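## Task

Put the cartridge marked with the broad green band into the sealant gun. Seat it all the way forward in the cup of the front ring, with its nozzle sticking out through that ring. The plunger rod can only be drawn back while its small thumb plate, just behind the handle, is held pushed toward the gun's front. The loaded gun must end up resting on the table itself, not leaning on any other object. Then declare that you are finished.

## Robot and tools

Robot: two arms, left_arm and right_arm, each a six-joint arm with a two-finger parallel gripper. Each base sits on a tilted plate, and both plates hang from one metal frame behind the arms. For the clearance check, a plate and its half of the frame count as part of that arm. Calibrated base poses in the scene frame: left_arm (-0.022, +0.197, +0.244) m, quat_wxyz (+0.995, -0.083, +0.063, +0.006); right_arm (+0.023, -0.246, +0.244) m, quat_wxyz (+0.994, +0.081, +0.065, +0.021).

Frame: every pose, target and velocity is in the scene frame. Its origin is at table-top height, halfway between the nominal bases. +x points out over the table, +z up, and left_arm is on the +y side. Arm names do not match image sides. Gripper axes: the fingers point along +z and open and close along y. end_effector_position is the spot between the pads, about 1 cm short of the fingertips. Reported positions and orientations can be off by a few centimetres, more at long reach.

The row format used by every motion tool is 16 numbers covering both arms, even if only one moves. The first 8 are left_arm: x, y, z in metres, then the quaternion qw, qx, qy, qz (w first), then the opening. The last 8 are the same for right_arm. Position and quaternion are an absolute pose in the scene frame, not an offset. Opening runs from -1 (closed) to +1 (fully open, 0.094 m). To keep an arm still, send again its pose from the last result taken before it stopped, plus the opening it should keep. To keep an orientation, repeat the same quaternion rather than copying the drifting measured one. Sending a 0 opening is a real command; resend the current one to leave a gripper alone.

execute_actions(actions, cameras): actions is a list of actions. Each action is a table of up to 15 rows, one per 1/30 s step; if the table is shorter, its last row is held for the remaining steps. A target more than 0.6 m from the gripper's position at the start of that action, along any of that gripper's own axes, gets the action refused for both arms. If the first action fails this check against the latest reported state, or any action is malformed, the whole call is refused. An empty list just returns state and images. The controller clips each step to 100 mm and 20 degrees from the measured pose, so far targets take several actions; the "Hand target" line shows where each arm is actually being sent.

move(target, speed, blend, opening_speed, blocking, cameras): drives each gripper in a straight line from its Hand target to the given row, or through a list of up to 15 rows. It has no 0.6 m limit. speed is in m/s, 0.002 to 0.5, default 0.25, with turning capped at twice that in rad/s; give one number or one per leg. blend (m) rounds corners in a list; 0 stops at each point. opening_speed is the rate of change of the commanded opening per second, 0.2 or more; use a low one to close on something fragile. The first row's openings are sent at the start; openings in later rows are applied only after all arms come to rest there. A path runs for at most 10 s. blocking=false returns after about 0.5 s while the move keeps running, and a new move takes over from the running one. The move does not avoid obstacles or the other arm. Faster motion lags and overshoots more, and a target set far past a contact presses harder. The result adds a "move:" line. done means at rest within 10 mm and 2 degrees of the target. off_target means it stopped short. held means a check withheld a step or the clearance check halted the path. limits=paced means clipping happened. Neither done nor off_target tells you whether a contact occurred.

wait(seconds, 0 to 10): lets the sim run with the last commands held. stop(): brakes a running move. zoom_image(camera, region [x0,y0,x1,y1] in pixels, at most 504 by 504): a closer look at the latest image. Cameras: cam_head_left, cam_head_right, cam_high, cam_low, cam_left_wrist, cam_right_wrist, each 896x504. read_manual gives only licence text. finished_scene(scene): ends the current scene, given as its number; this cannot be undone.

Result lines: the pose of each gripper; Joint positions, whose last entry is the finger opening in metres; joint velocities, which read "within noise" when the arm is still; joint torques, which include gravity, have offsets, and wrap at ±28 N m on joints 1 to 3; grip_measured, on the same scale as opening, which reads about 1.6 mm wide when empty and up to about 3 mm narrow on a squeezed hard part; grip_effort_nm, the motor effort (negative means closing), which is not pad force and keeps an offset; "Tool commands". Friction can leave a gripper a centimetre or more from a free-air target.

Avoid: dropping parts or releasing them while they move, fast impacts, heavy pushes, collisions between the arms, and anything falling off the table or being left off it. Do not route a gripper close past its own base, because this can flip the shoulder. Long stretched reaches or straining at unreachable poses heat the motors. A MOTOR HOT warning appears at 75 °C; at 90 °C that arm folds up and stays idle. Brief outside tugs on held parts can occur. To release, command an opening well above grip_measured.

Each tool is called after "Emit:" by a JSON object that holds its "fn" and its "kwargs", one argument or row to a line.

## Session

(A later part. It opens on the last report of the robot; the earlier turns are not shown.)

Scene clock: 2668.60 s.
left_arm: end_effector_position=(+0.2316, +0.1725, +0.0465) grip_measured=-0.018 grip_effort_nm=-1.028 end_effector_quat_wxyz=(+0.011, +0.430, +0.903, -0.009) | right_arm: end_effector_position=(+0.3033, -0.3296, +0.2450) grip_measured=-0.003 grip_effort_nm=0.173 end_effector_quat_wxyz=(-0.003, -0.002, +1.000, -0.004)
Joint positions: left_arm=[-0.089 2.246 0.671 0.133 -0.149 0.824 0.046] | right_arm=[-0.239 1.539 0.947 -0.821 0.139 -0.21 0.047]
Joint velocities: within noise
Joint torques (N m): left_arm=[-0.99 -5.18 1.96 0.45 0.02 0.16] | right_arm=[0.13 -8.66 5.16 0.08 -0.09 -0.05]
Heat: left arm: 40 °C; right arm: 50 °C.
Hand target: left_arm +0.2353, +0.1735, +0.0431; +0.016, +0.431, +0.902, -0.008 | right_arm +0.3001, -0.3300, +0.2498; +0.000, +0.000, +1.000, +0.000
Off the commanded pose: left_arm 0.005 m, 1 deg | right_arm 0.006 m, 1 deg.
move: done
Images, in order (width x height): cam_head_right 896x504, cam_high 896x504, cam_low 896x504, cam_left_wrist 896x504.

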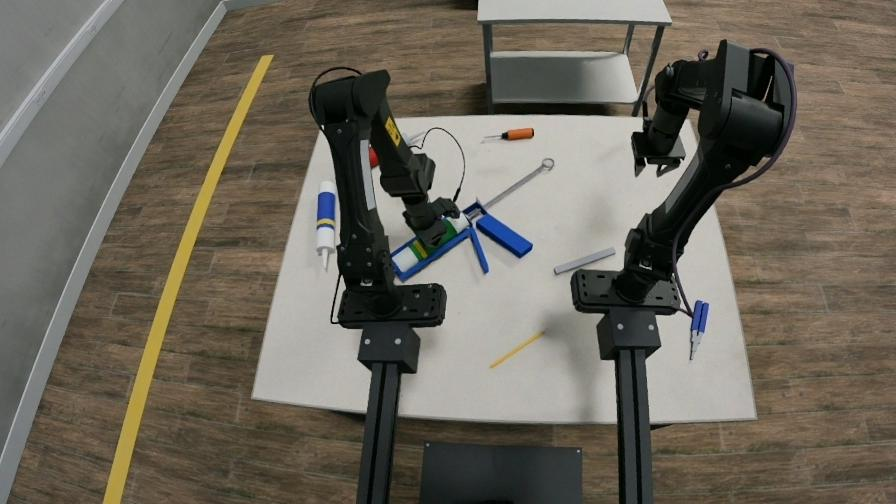

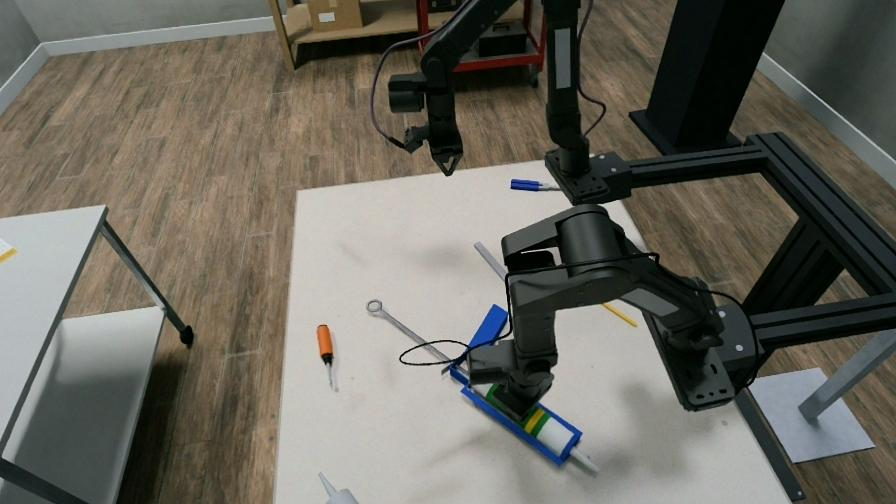

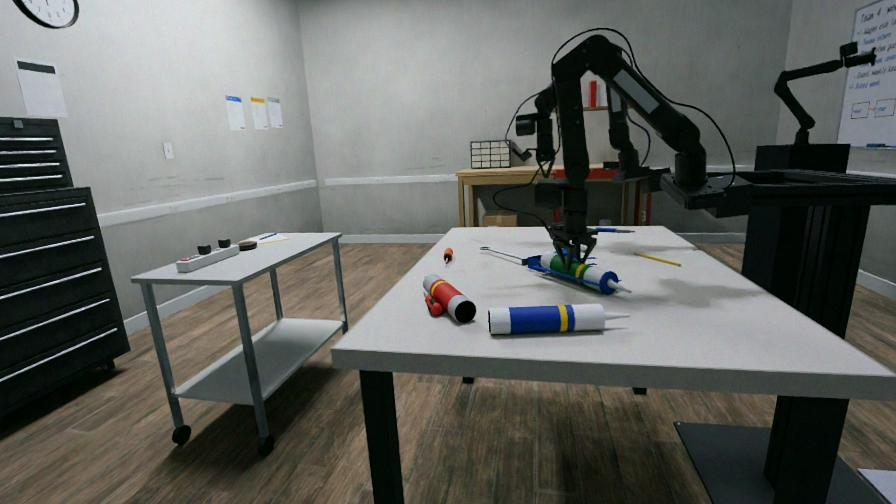

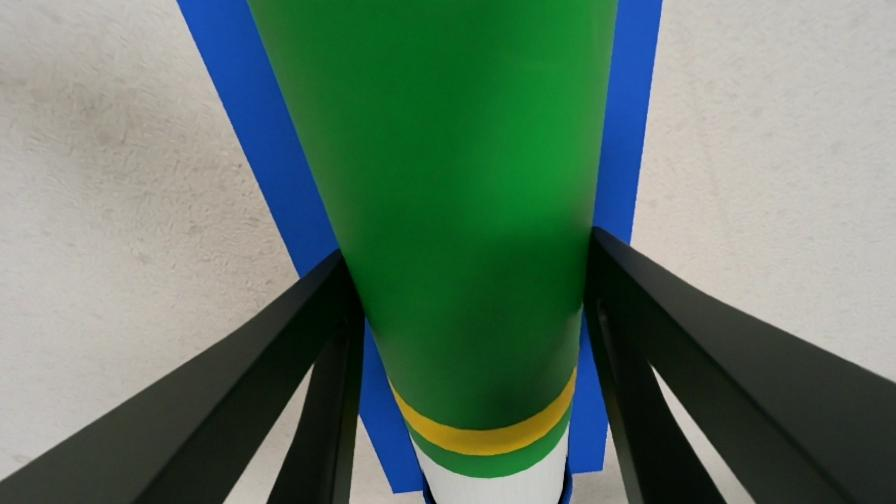

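Emit:
{"fn": "move", "kwargs": {
  "target": [0.2350,0.1725,0.0420,0.0158,0.4305,0.9025,-0.0074,-0.35,0.30,-0.33,0.25,0,0,1,0,0.0],
  "speed": 0.04,
  "cameras": []
}}

Emit:
{"fn": "move", "kwargs": {
  "target": [0.2350,0.1725,0.0420,0.0158,0.4305,0.9025,-0.0074,0.08,0.30,-0.33,0.25,0,0,1,0,0.0],
  "opening_speed": 0.3,
  "cameras": ["cam_low","cam_head_right","cam_left_wrist","cam_high"]
}}

Emit:
{"fn": "zoom_image", "kwargs": {
  "camera": "cam_low",
  "region": [520, 220, 640, 310]
}}

Emit:
{"fn": "zoom_image", "kwargs": {
  "camera": "cam_high",
  "region": [430, 340, 600, 470]
}}

Scene clock: 2676.80 s.
left_arm: end_effector_position=(+0.2313, +0.1724, +0.0454) grip_measured=-0.018 grip_effort_nm=-1.028 end_effector_quat_wxyz=(+0.011, +0.430, +0.903, -0.009) | right_arm: end_effector_position=(+0.3033, -0.3296, +0.2450) grip_measured=-0.003 grip_effort_nm=0.173 end_effector_quat_wxyz=(-0.003, -0.002, +1.000, -0.004)
Joint positions: left_arm=[-0.089 2.252 0.671 0.138 -0.15 0.824 0.046] | right_arm=[-0.239 1.539 0.947 -0.821 0.139 -0.21 0.047]
Joint velocities: within noise
Joint torques (N m): left_arm=[-1.29 -5.14 1.91 0.38 -0.01 0.11] | right_arm=[0.2 -8.62 5.15 0.08 -0.09 -0.06]
Heat: left arm: 40 °C; right arm: 50 °C.
Hand target: left_arm +0.2348, +0.1725, +0.0421; +0.016, +0.431, +0.902, -0.007 | right_arm +0.3001, -0.3300, +0.2498; +0.000, +0.000, +1.000, +0.000
Off the commanded pose: left_arm 0.005 m, 1 deg | right_arm 0.006 m, 1 deg.
move: done
No camera images: "cameras" was empty.

Scene clock: 2678.43 s.
left_arm: end_effector_position=(+0.2318, +0.1725, +0.0454) grip_measured=+0.077 grip_effort_nm=0.149 end_effector_quat_wxyz=(+0.012, +0.430, +0.903, -0.008) | right_arm: end_effector_position=(+0.3033, -0.3296, +0.2450) grip_measured=-0.003 grip_effort_nm=0.173 end_effector_quat_wxyz=(-0.003, -0.002, +1.000, -0.004)
Joint positions: left_arm=[-0.089 2.252 0.671 0.14 -0.15 0.824 0.051] | right_arm=[-0.239 1.539 0.947 -0.821 0.139 -0.21 0.047]
Joint velocities: within noise
Joint torques (N m): left_arm=[-1.47 -5.26 1.92 0.41 0 0.1] | right_arm=[0.14 -8.7 5.12 0.08 -0.09 -0.06]
Heat: left arm: 40 °C; right arm: 50 °C.
Hand target: left_arm +0.2349, +0.1725, +0.0421; +0.016, +0.431, +0.902, -0.007 | right_arm +0.3001, -0.3300, +0.2498; +0.000, +0.000, +1.000, +0.000
Off the commanded pose: left_arm 0.005 m, 0 deg | right_arm 0.006 m, 1 deg.
move: done
Images, in order (width x height): cam_head_right 896x504, cam_high 896x504, cam_low 896x504, cam_left_wrist 896x504.

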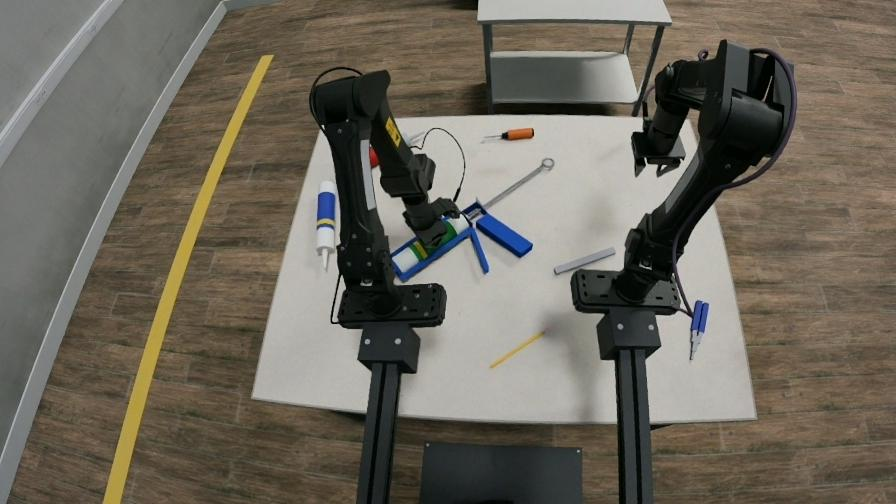

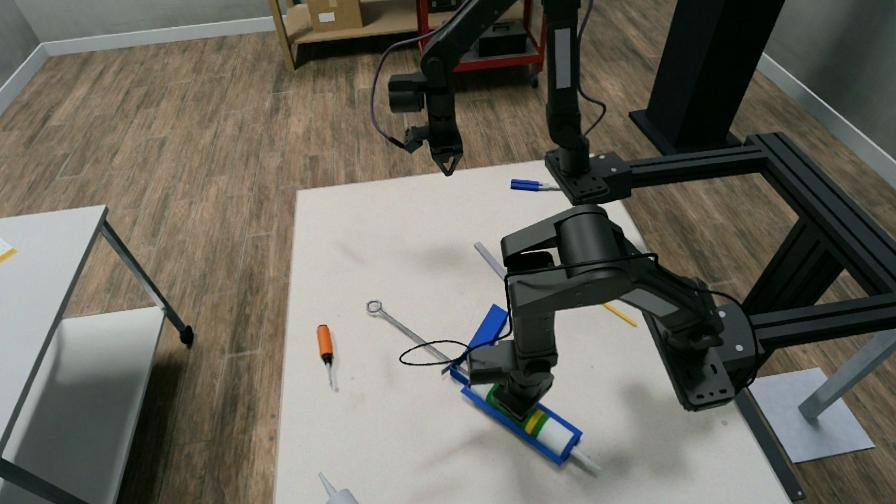

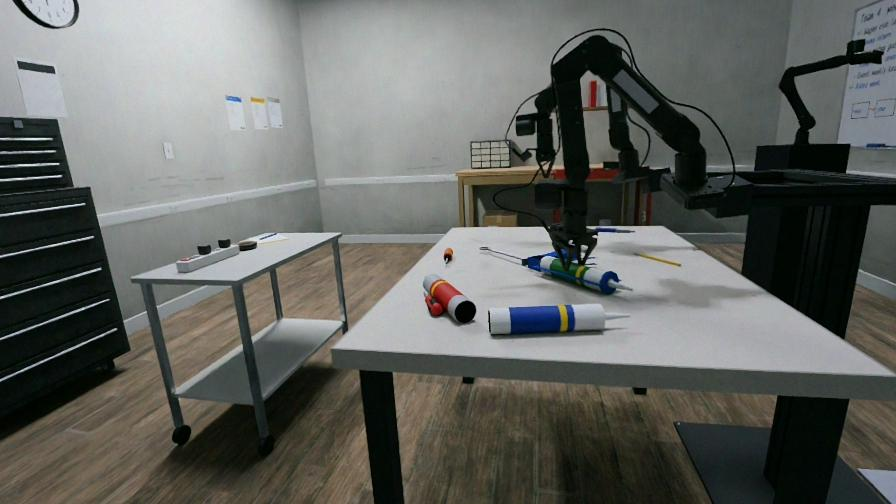

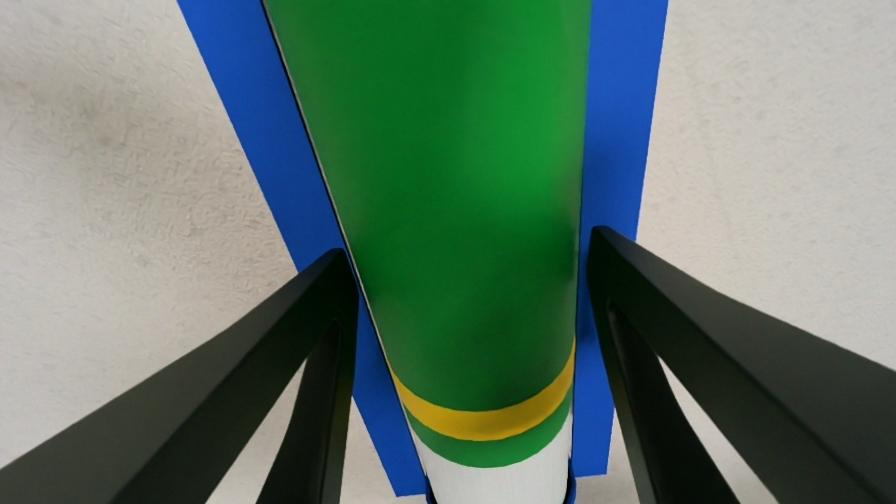

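Scaled by 4.200 from the camera's 896x504 image, which has a finer 1280x720 frame.

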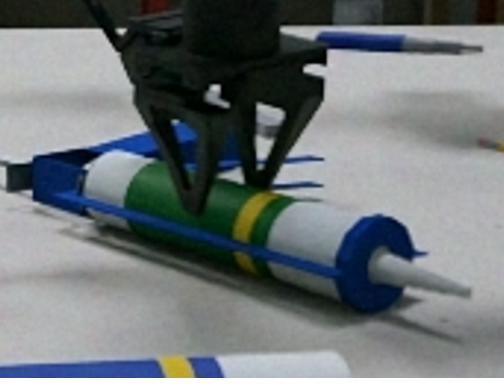

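Scaled by 2.965 from the camera's 896x504 image, which has a finer 1280x720 frame.

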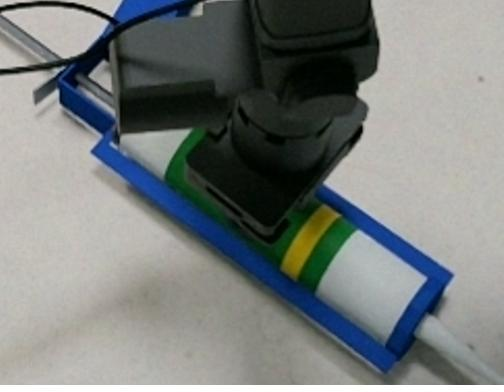

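Emit:
{"fn": "move", "kwargs": {
  "target": [
    [0.2320,0.1725,0.0900,0.0120,0.4300,0.9027,-0.0080,0.08,0.30,-0.33,0.25,0,0,1,0,0.0],
    [0.2320,0.1725,0.1700,0.0120,0.4300,0.9027,-0.0080,0.5,0.30,-0.33,0.25,0,0,1,0,0.0]
  ],
  "speed": 0.1,
  "cameras": ["cam_low","cam_head_right","cam_left_wrist","cam_high"]
}}

Emit:
{"fn": "zoom_image", "kwargs": {
  "camera": "cam_low",
  "region": [520, 220, 640, 310]
}}

Emit:
{"fn": "zoom_image", "kwargs": {
  "camera": "cam_high",
  "region": [430, 340, 600, 470]
}}

Scene clock: 2684.57 s.
left_arm: end_effector_position=(+0.2213, +0.1753, +0.1590) grip_measured=+0.497 grip_effort_nm=0.139 end_effector_quat_wxyz=(-0.004, +0.431, +0.902, -0.014) | right_arm: end_effector_position=(+0.3033, -0.3296, +0.2450) grip_measured=-0.003 grip_effort_nm=0.178 end_effector_quat_wxyz=(-0.003, -0.002, +1.000, -0.004)
Joint positions: left_arm=[-0.165 1.738 0.648 -0.397 -0.158 0.744 0.07] | right_arm=[-0.239 1.539 0.947 -0.821 0.139 -0.21 0.047]
Joint velocities: within noise
Joint torques (N m): left_arm=[-2.77 -7.5 5.9 0.05 -0.04 -0.14] | right_arm=[0.1 -8.65 5.12 0.07 -0.09 -0.07]
Heat: left arm: 40 °C; right arm: 50 °C.
Hand target: left_arm +0.2319, +0.1725, +0.1696; +0.012, +0.430, +0.903, -0.008 | right_arm +0.3001, -0.3300, +0.2498; +0.000, +0.000, +1.000, +0.000
Off the commanded pose: left_arm 0.016 m, 2 deg | right_arm 0.006 m, 1 deg.
move: off_target (left_arm); target 2's new opening was sent with left_arm's hand 0.015 m and 2 deg from that target
Images, in order (width x height): cam_head_right 896x504, cam_high 896x504, cam_low 896x504, cam_left_wrist 896x504.

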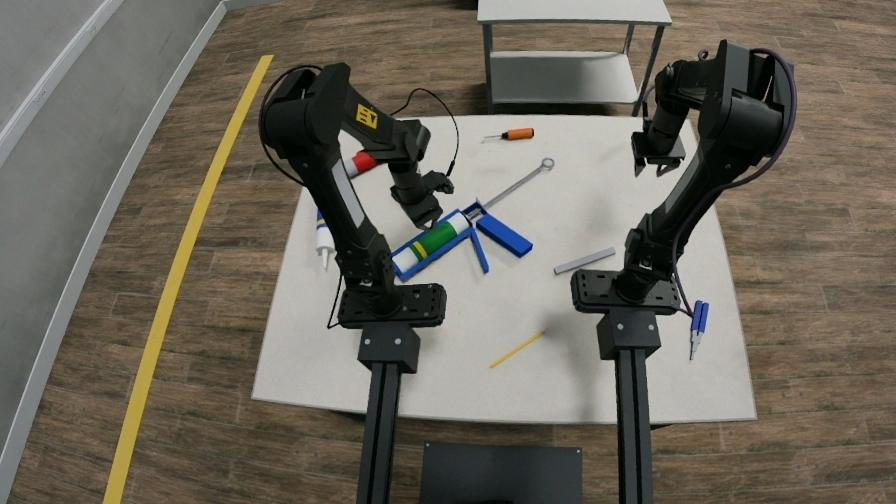

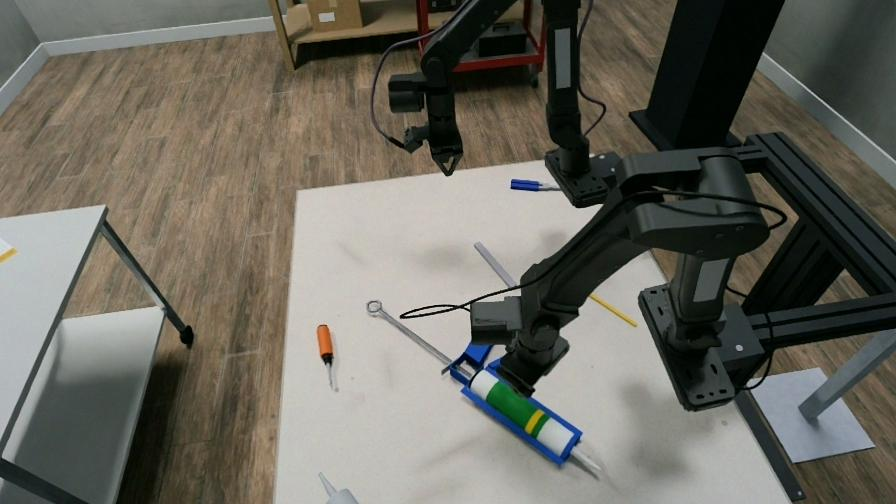

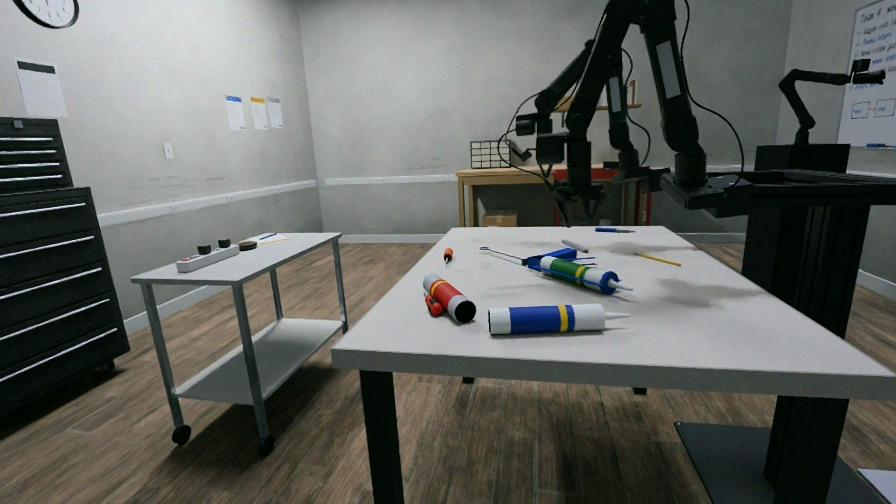

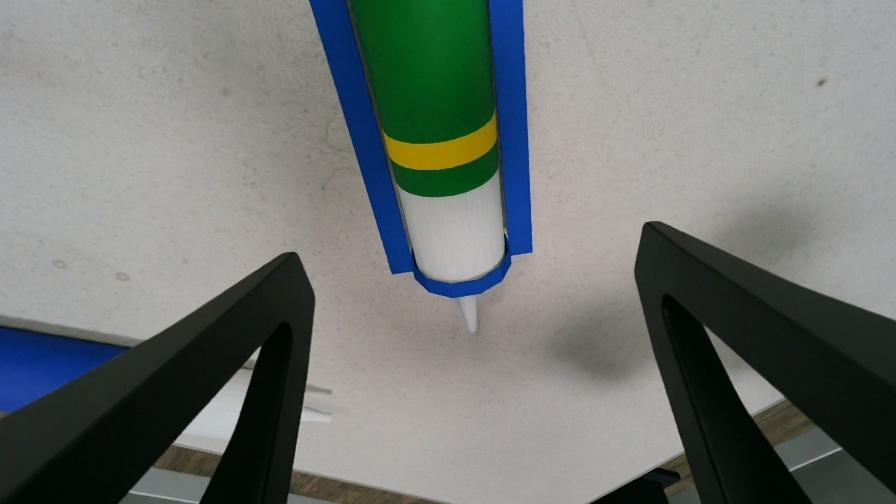

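Scaled by 4.200 from the camera's 896x504 image, which has a finer 1280x720 frame.

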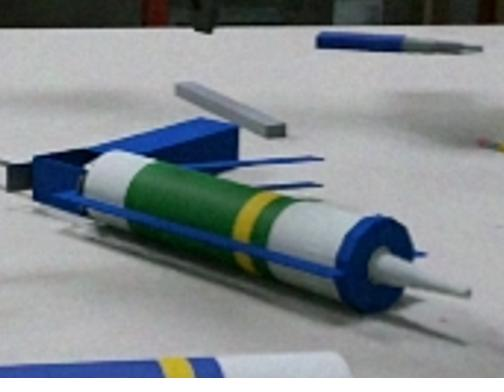

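Scaled by 2.965 from the camera's 896x504 image, which has a finer 1280x720 frame.

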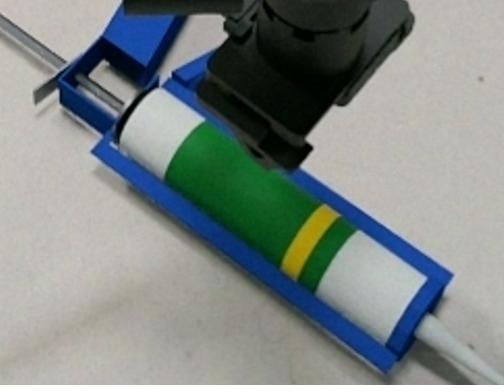

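Emit:
{"fn": "zoom_image", "kwargs": {
  "camera": "cam_left_wrist",
  "region": [370, 160, 560, 350]
}}

Emit:
{"fn": "zoom_image", "kwargs": {
  "camera": "cam_high",
  "region": [445, 350, 515, 410]
}}

Emit:
{"fn": "zoom_image", "kwargs": {
  "camera": "cam_high",
  "region": [540, 410, 610, 480]
}}

Scaled by 2.653 from the camera's 896x504 image, which has a finer 1280x720 frame.

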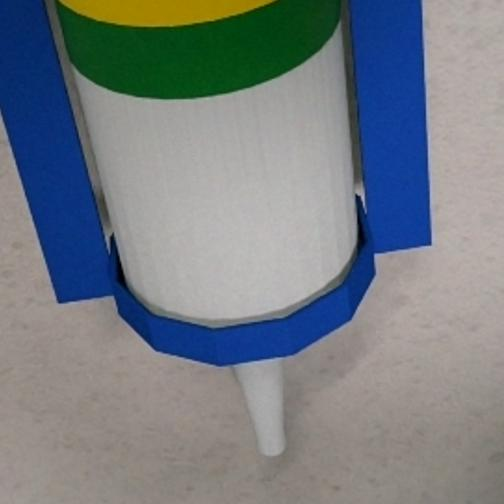

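Scaled by 7.200 from the camera's 896x504 image, which has a finer 1280x720 frame.

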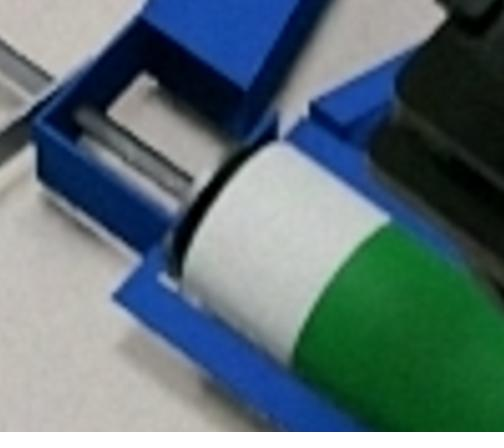

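Scaled by 7.200 from the camera's 896x504 image, which has a finer 1280x720 frame.

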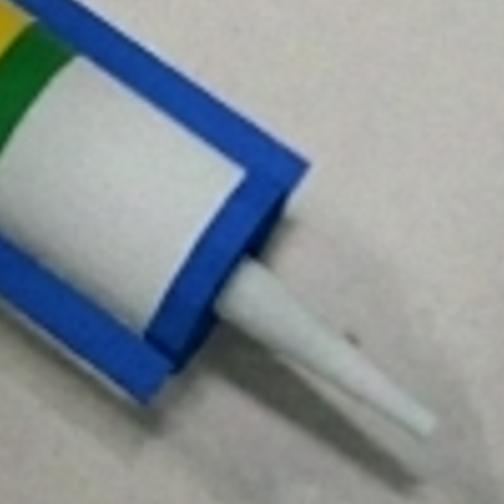

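Emit:
{"fn": "move", "kwargs": {
  "target": [
    [0.2500,0.1600,0.2200,0.0120,0.4300,0.9027,-0.0080,0.5,0.30,-0.33,0.25,0,0,1,0,0.0],
    [0.300,0.16,0.22,0.2884,0.5049,0.7925,-0.1838,1.0,0.30,-0.33,0.25,0,0,1,0,0.0]
  ],
  "speed": 0.2,
  "cameras": ["cam_left_wrist"]
}}

Scene clock: 2698.03 s.
left_arm: end_effector_position=(+0.2964, +0.1611, +0.2213) grip_measured=+0.997 grip_effort_nm=0.144 end_effector_quat_wxyz=(+0.279, +0.504, +0.798, -0.180) | right_arm: end_effector_position=(+0.3033, -0.3296, +0.2450) grip_measured=-0.003 grip_effort_nm=0.173 end_effector_quat_wxyz=(-0.003, -0.002, +1.000, -0.004)
Joint positions: left_arm=[0.151 1.635 0.723 -0.32 0.509 1.263 0.094] | right_arm=[-0.239 1.539 0.947 -0.821 0.139 -0.21 0.047]
Joint velocities: within noise
Joint torques (N m): left_arm=[-0.42 -4.01 5.26 0.72 0.47 0.17] | right_arm=[0.2 -8.61 5.12 0.07 -0.1 -0.05]
Heat: left arm: 39 °C; right arm: 50 °C.
Hand target: left_arm +0.2999, +0.1601, +0.2200; +0.288, +0.505, +0.793, -0.184 | right_arm +0.3001, -0.3300, +0.2498; +0.000, +0.000, +1.000, +0.000
Off the commanded pose: left_arm 0.004 m, 1 deg | right_arm 0.006 m, 1 deg.
move: done
Images, in order (width x height): cam_left_wrist 896x504.

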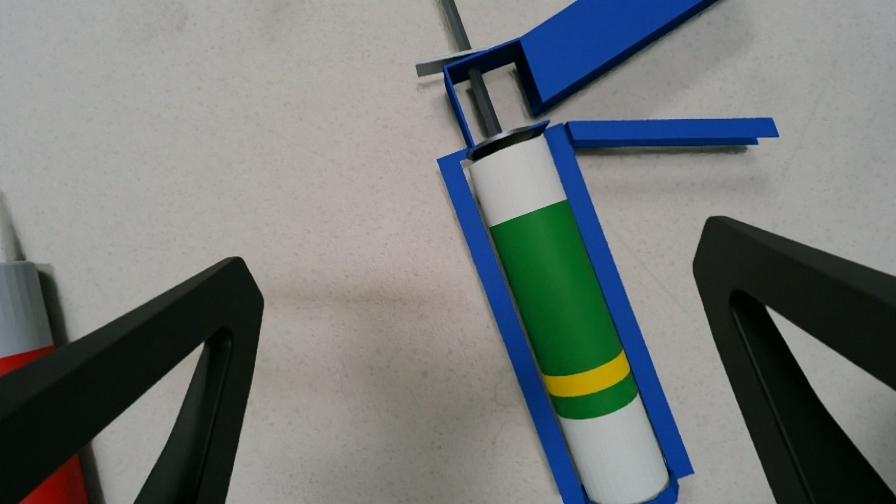

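Emit:
{"fn": "zoom_image", "kwargs": {
  "camera": "cam_left_wrist",
  "region": [420, 90, 620, 230]
}}

Emit:
{"fn": "move", "kwargs": {
  "target": [0.245,0.225,0.22,0.2884,0.5049,0.7925,-0.1838,1.0,0.30,-0.33,0.25,0,0,1,0,0.0],
  "speed": 0.2,
  "cameras": ["cam_left_wrist"]
}}

Emit:
{"fn": "zoom_image", "kwargs": {
  "camera": "cam_left_wrist",
  "region": [420, 200, 640, 400]
}}

Scaled by 2.520 from the camera's 896x504 image, which has a finer 1280x720 frame.

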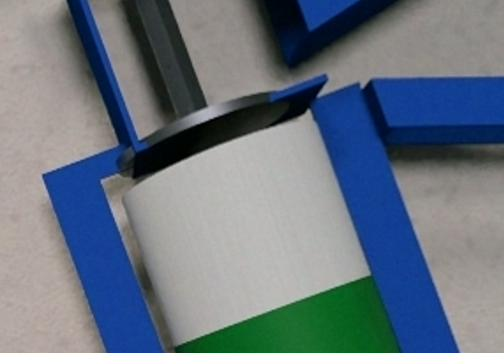

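Scene clock: 2702.10 s.
left_arm: end_effector_position=(+0.2414, +0.2238, +0.2098) grip_measured=+0.997 grip_effort_nm=0.144 end_effector_quat_wxyz=(+0.275, +0.503, +0.798, -0.187) | right_arm: end_effector_position=(+0.3033, -0.3296, +0.2450) grip_measured=-0.003 grip_effort_nm=0.173 end_effector_quat_wxyz=(-0.003, -0.002, +1.000, -0.004)
Joint positions: left_arm=[0.475 1.598 0.664 -0.51 0.587 1.637 0.094] | right_arm=[-0.239 1.539 0.947 -0.821 0.139 -0.21 0.047]
Joint velocities: within noise
Joint torques (N m): left_arm=[0.03 -6.99 5.16 -0.04 0.48 0.17] | right_arm=[0.13 -8.58 5.12 0.08 -0.09 -0.06]
Heat: left arm: 39 °C; right arm: 50 °C.
Hand target: left_arm +0.2451, +0.2249, +0.2196; +0.288, +0.505, +0.793, -0.183 | right_arm +0.3001, -0.3300, +0.2498; +0.000, +0.000, +1.000, +0.000
Off the commanded pose: left_arm 0.011 m, 2 deg | right_arm 0.006 m, 1 deg.
move: off_target (left_arm)
Images, in order (width x height): cam_left_wrist 896x504.

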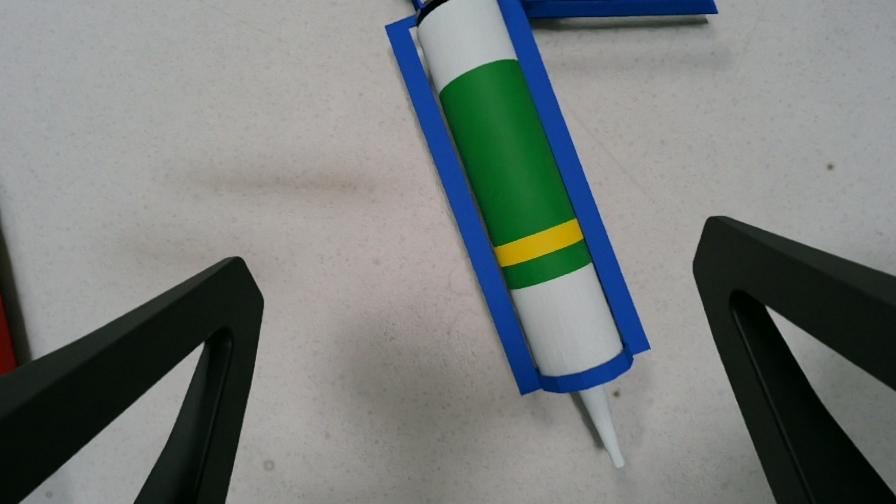

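Scaled by 2.291 from the camera's 896x504 image, which has a finer 1280x720 frame.

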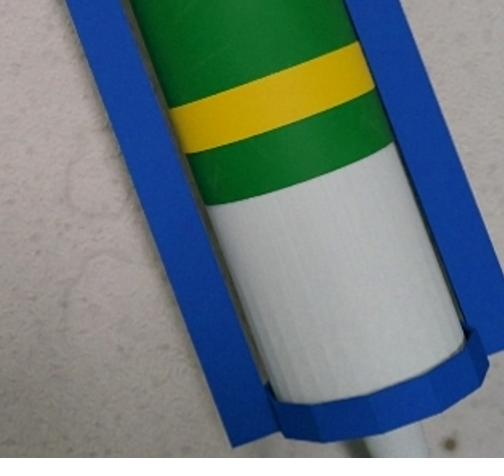

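Emit:
{"fn": "move", "kwargs": {
  "target": [
    [0.18,0.236,0.20,0.0120,0.4300,0.9027,-0.0080,0.8,0.30,-0.33,0.25,0,0,1,0,0.0],
    [0.1850,0.236,0.125,0.0120,0.4300,0.9027,-0.0080,0.8,0.30,-0.33,0.25,0,0,1,0,0.0]
  ],
  "speed": 0.2,
  "cameras": ["cam_left_wrist","cam_low"]
}}

Scene clock: 2711.77 s.
left_arm: end_effector_position=(+0.1861, +0.2346, +0.1285) grip_measured=+0.803 grip_effort_nm=-0.139 end_effector_quat_wxyz=(+0.013, +0.428, +0.904, -0.008) | right_arm: end_effector_position=(+0.3033, -0.3296, +0.2450) grip_measured=-0.003 grip_effort_nm=0.173 end_effector_quat_wxyz=(-0.003, -0.002, +1.000, -0.004)
Joint positions: left_arm=[0.134 1.71 0.439 -0.138 -0.117 1.043 0.085] | right_arm=[-0.239 1.539 0.947 -0.821 0.139 -0.21 0.047]
Joint velocities: within noise
Joint torques (N m): left_arm=[-0.18 -3.04 2.41 0.48 -0.02 0.17] | right_arm=[0.13 -8.55 5.14 0.08 -0.09 -0.06]
Heat: left arm: 39 °C; right arm: 50 °C.
Hand target: left_arm +0.1848, +0.2360, +0.1251; +0.012, +0.430, +0.903, -0.008 | right_arm +0.3001, -0.3300, +0.2498; +0.000, +0.000, +1.000, +0.000
Off the commanded pose: left_arm 0.004 m, 0 deg | right_arm 0.006 m, 1 deg.
move: done
Images, in order (width x height): cam_low 896x504, cam_left_wrist 896x504.

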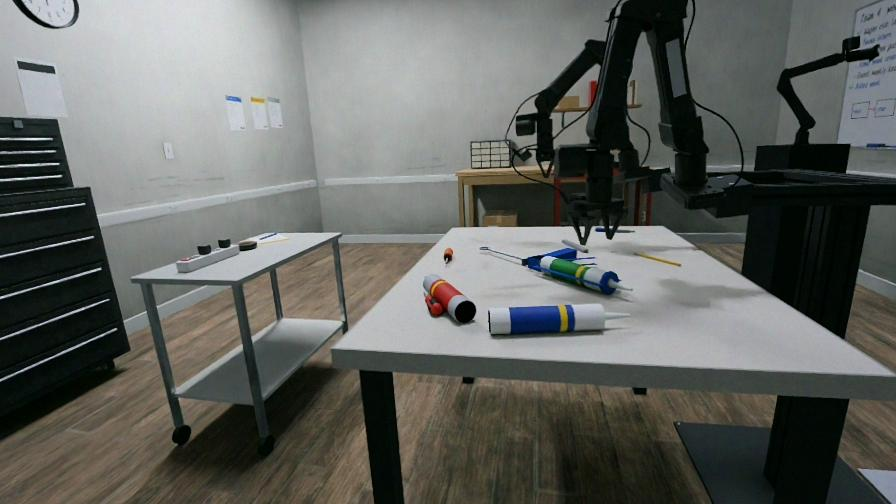

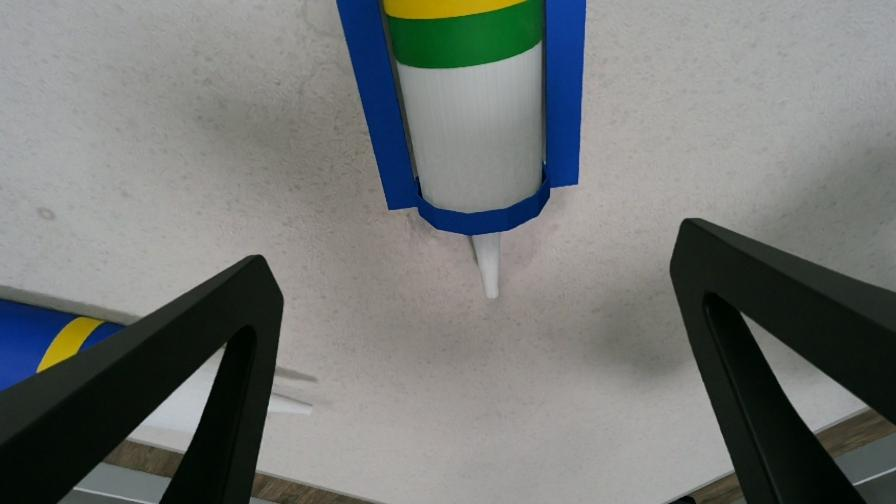

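Emit:
{"fn": "zoom_image", "kwargs": {
  "camera": "cam_left_wrist",
  "region": [400, 140, 570, 310]
}}

Emit:
{"fn": "zoom_image", "kwargs": {
  "camera": "cam_low",
  "region": [580, 250, 640, 305]
}}

Scaled by 2.965 from the camera's 896x504 image, which has a finer 1280x720 frame.

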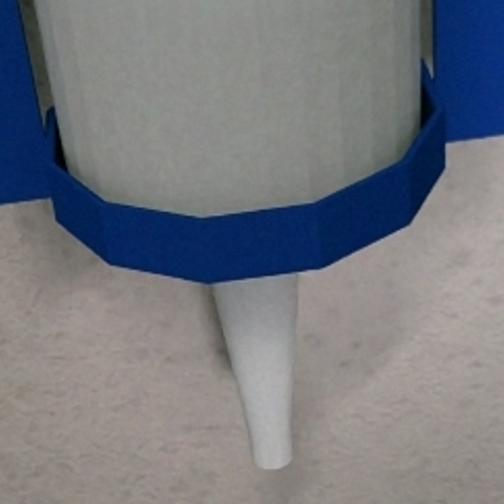

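Scaled by 8.400 from the camera's 896x504 image, which has a finer 1280x720 frame.

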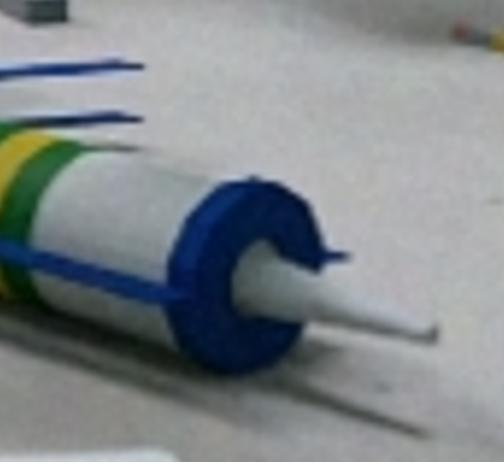

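Emit:
{"fn": "move", "kwargs": {
  "target": [
    [0.18,0.236,0.21,0.0120,0.4300,0.9027,-0.0080,0.8,0.30,-0.33,0.25,0,0,1,0,0.0],
    [0.23,0.36,0.21,0.0120,0.4300,0.9027,-0.0080,0.8,0.30,-0.33,0.25,0,0,1,0,0.0]
  ],
  "speed": 0.2,
  "cameras": ["cam_left_wrist","cam_low"]
}}

Scene clock: 2726.30 s.
left_arm: end_effector_position=(+0.2286, +0.3604, +0.2106) grip_measured=+0.803 grip_effort_nm=-0.144 end_effector_quat_wxyz=(+0.013, +0.426, +0.905, +0.004) | right_arm: end_effector_position=(+0.3033, -0.3296, +0.2450) grip_measured=-0.003 grip_effort_nm=0.173 end_effector_quat_wxyz=(-0.003, -0.002, +1.000, -0.004)
Joint positions: left_arm=[0.529 1.58 0.87 -0.647 -0.061 1.428 0.085] | right_arm=[-0.239 1.539 0.947 -0.821 0.139 -0.21 0.047]
Joint velocities: within noise
Joint torques (N m): left_arm=[-0.1 -4.18 7.53 0.09 0.14 0.14] | right_arm=[0.12 -8.62 5.09 0.08 -0.11 -0.04]
Heat: left arm: 37 °C; right arm: 49 °C.
Hand target: left_arm +0.2299, +0.3600, +0.2101; +0.012, +0.430, +0.903, -0.008 | right_arm +0.3001, -0.3300, +0.2498; +0.000, +0.000, +1.000, +0.000
Off the commanded pose: left_arm 0.002 m, 1 deg | right_arm 0.006 m, 1 deg.
move: done
Images, in order (width x height): cam_low 896x504, cam_left_wrist 896x504.

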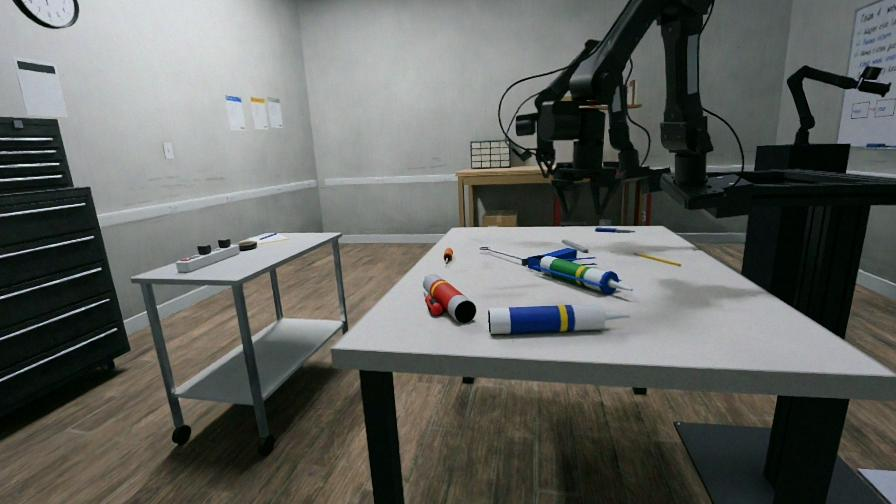

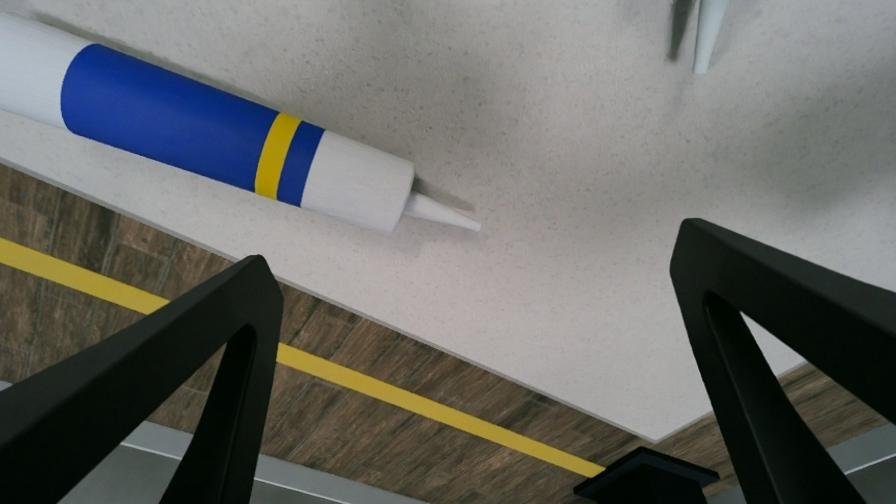

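Emit:
{"fn": "move", "kwargs": {
  "target": [0.275,0.40,0.23,0.2884,0.5049,0.7925,-0.1838,1.0,0.30,-0.33,0.25,0,0,1,0,0.0],
  "speed": 0.2,
  "cameras": ["cam_left_wrist"]
}}

Emit:
{"fn": "move", "kwargs": {
  "target": [0.235,0.215,0.22,0.2884,0.5049,0.7925,-0.1838,1.0,0.30,-0.33,0.25,0,0,1,0,0.0],
  "speed": 0.2,
  "cameras": ["cam_left_wrist"]
}}

Scene clock: 2740.57 s.
left_arm: end_effector_position=(+0.2731, +0.3999, +0.2297) grip_measured=+0.997 grip_effort_nm=0.144 end_effector_quat_wxyz=(+0.274, +0.502, +0.803, -0.169) | right_arm: end_effector_position=(+0.3033, -0.3296, +0.2450) grip_measured=-0.003 grip_effort_nm=0.173 end_effector_quat_wxyz=(-0.003, -0.002, +1.000, -0.004)
Joint positions: left_arm=[0.865 1.977 1.388 -1.075 0.581 2.084 0.094] | right_arm=[-0.239 1.539 0.947 -0.821 0.139 -0.21 0.047]
Joint velocities: within noise
Joint torques (N m): left_arm=[0.03 -6.79 7.69 -0.46 0.39 0.18] | right_arm=[0.05 -8.62 5.18 0.07 -0.08 -0.06]
Heat: left arm: 37 °C; right arm: 49 °C.
Hand target: left_arm +0.2751, +0.3999, +0.2299; +0.283, +0.498, +0.800, -0.180 | right_arm +0.3001, -0.3300, +0.2498; +0.000, +0.000, +1.000, +0.000
Off the commanded pose: left_arm 0.002 m, 3 deg | right_arm 0.006 m, 1 deg.
joint sent to its limit (left arm) — joint 6 (wrist roll), upper limit. The joint targets still meet the commanded pose.
move: off_target (left_arm)
Images, in order (width x height): cam_left_wrist 896x504.

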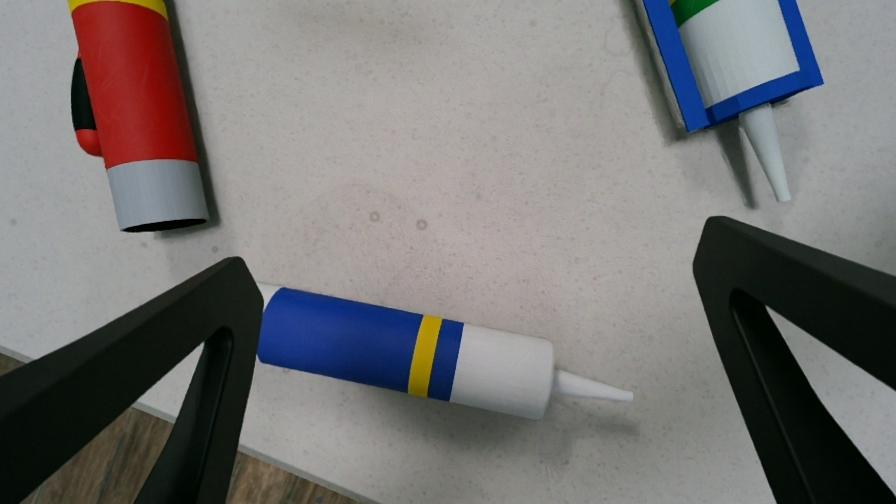

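Scene clock: 2742.47 s.
left_arm: end_effector_position=(+0.2314, +0.2171, +0.2145) grip_measured=+0.997 grip_effort_nm=0.144 end_effector_quat_wxyz=(+0.278, +0.502, +0.796, -0.194) | right_arm: end_effector_position=(+0.3033, -0.3296, +0.2450) grip_measured=-0.003 grip_effort_nm=0.173 end_effector_quat_wxyz=(-0.003, -0.002, +1.000, -0.004)
Joint positions: left_arm=[0.477 1.556 0.628 -0.528 0.601 1.641 0.094] | right_arm=[-0.239 1.539 0.947 -0.821 0.139 -0.21 0.047]
Joint velocities: within noise
Joint torques (N m): left_arm=[-1.76 -6.91 3.25 0.26 0.34 -0.12] | right_arm=[0.17 -8.64 5.16 0.07 -0.07 -0.04]
Heat: left arm: 37 °C; right arm: 49 °C.
Hand target: left_arm +0.2349, +0.2150, +0.2199; +0.288, +0.505, +0.792, -0.184 | right_arm +0.3001, -0.3300, +0.2498; +0.000, +0.000, +1.000, +0.000
Off the commanded pose: left_arm 0.007 m, 2 deg | right_arm 0.006 m, 1 deg.
move: done
Images, in order (width x height): cam_left_wrist 896x504.

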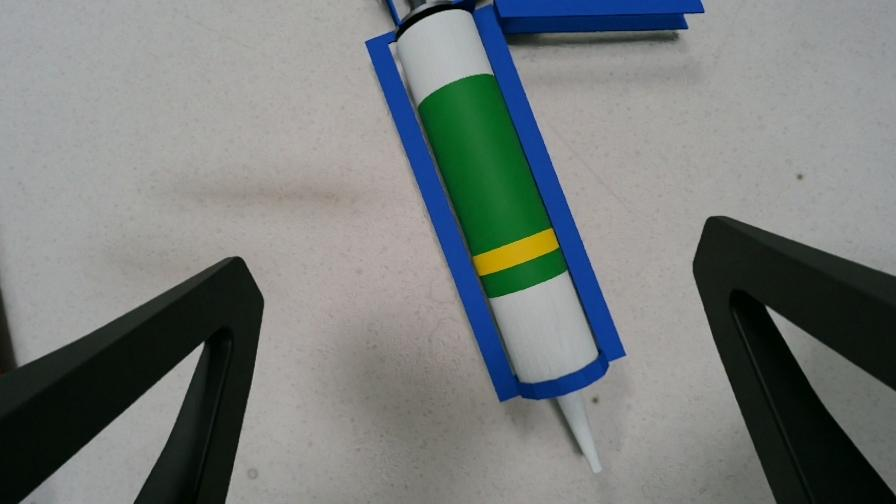

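Emit:
{"fn": "move", "kwargs": {
  "target": [
    [0.235,0.1725,0.20,0.0120,0.4300,0.9027,-0.0080,0.3,0.30,-0.33,0.25,0,0,1,0,0.0],
    [0.2360,0.1725,0.090,0.0120,0.4300,0.9027,-0.0080,0.12,0.30,-0.33,0.25,0,0,1,0,0.0]
  ],
  "speed": 0.15,
  "cameras": ["cam_left_wrist","cam_low"]
}}

Scene clock: 2759.73 s.
left_arm: end_effector_position=(+0.2377, +0.1714, +0.0952) grip_measured=+0.123 grip_effort_nm=-0.139 end_effector_quat_wxyz=(+0.014, +0.428, +0.904, -0.007) | right_arm: end_effector_position=(+0.3033, -0.3296, +0.2450) grip_measured=-0.003 grip_effort_nm=0.173 end_effector_quat_wxyz=(-0.003, -0.002, +1.000, -0.004)
Joint positions: left_arm=[-0.127 2.027 0.656 -0.071 -0.156 0.782 0.053] | right_arm=[-0.239 1.539 0.947 -0.821 0.139 -0.21 0.047]
Joint velocities: within noise
Joint torques (N m): left_arm=[-0.92 -4.48 2.18 0.44 0.02 0.16] | right_arm=[0.12 -8.59 5.16 0.08 -0.1 -0.05]
Heat: left arm: 38 °C; right arm: 49 °C.
Hand target: left_arm +0.2359, +0.1726, +0.0902; +0.012, +0.430, +0.903, -0.008 | right_arm +0.3001, -0.3300, +0.2498; +0.000, +0.000, +1.000, +0.000
Off the commanded pose: left_arm 0.006 m, 0 deg | right_arm 0.006 m, 1 deg.
move: done
Images, in order (width x height): cam_low 896x504, cam_left_wrist 896x504.

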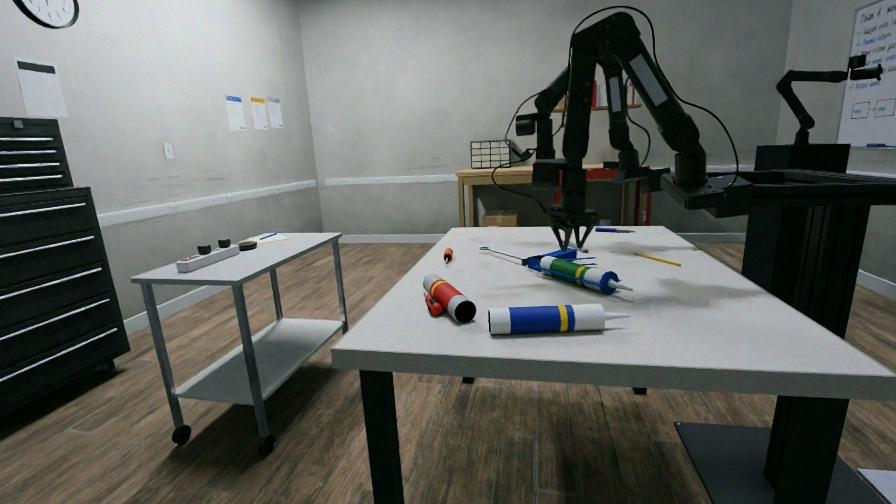

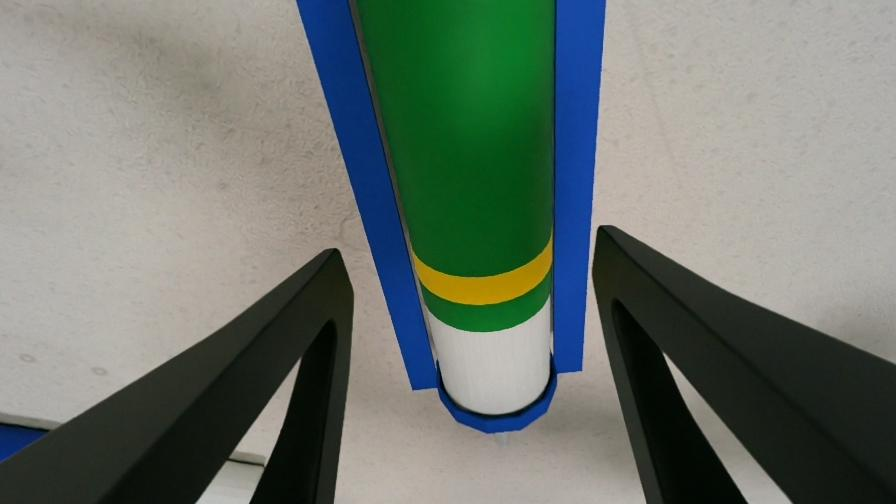

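Emit:
{"fn": "zoom_image", "kwargs": {
  "camera": "cam_left_wrist",
  "region": [410, 320, 590, 450]
}}

Scaled by 2.800 from the camera's 896x504 image, which has a finer 1280x720 frame.

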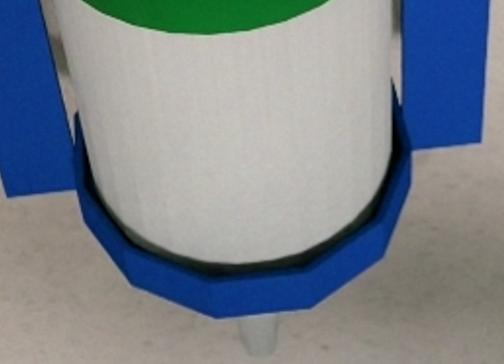

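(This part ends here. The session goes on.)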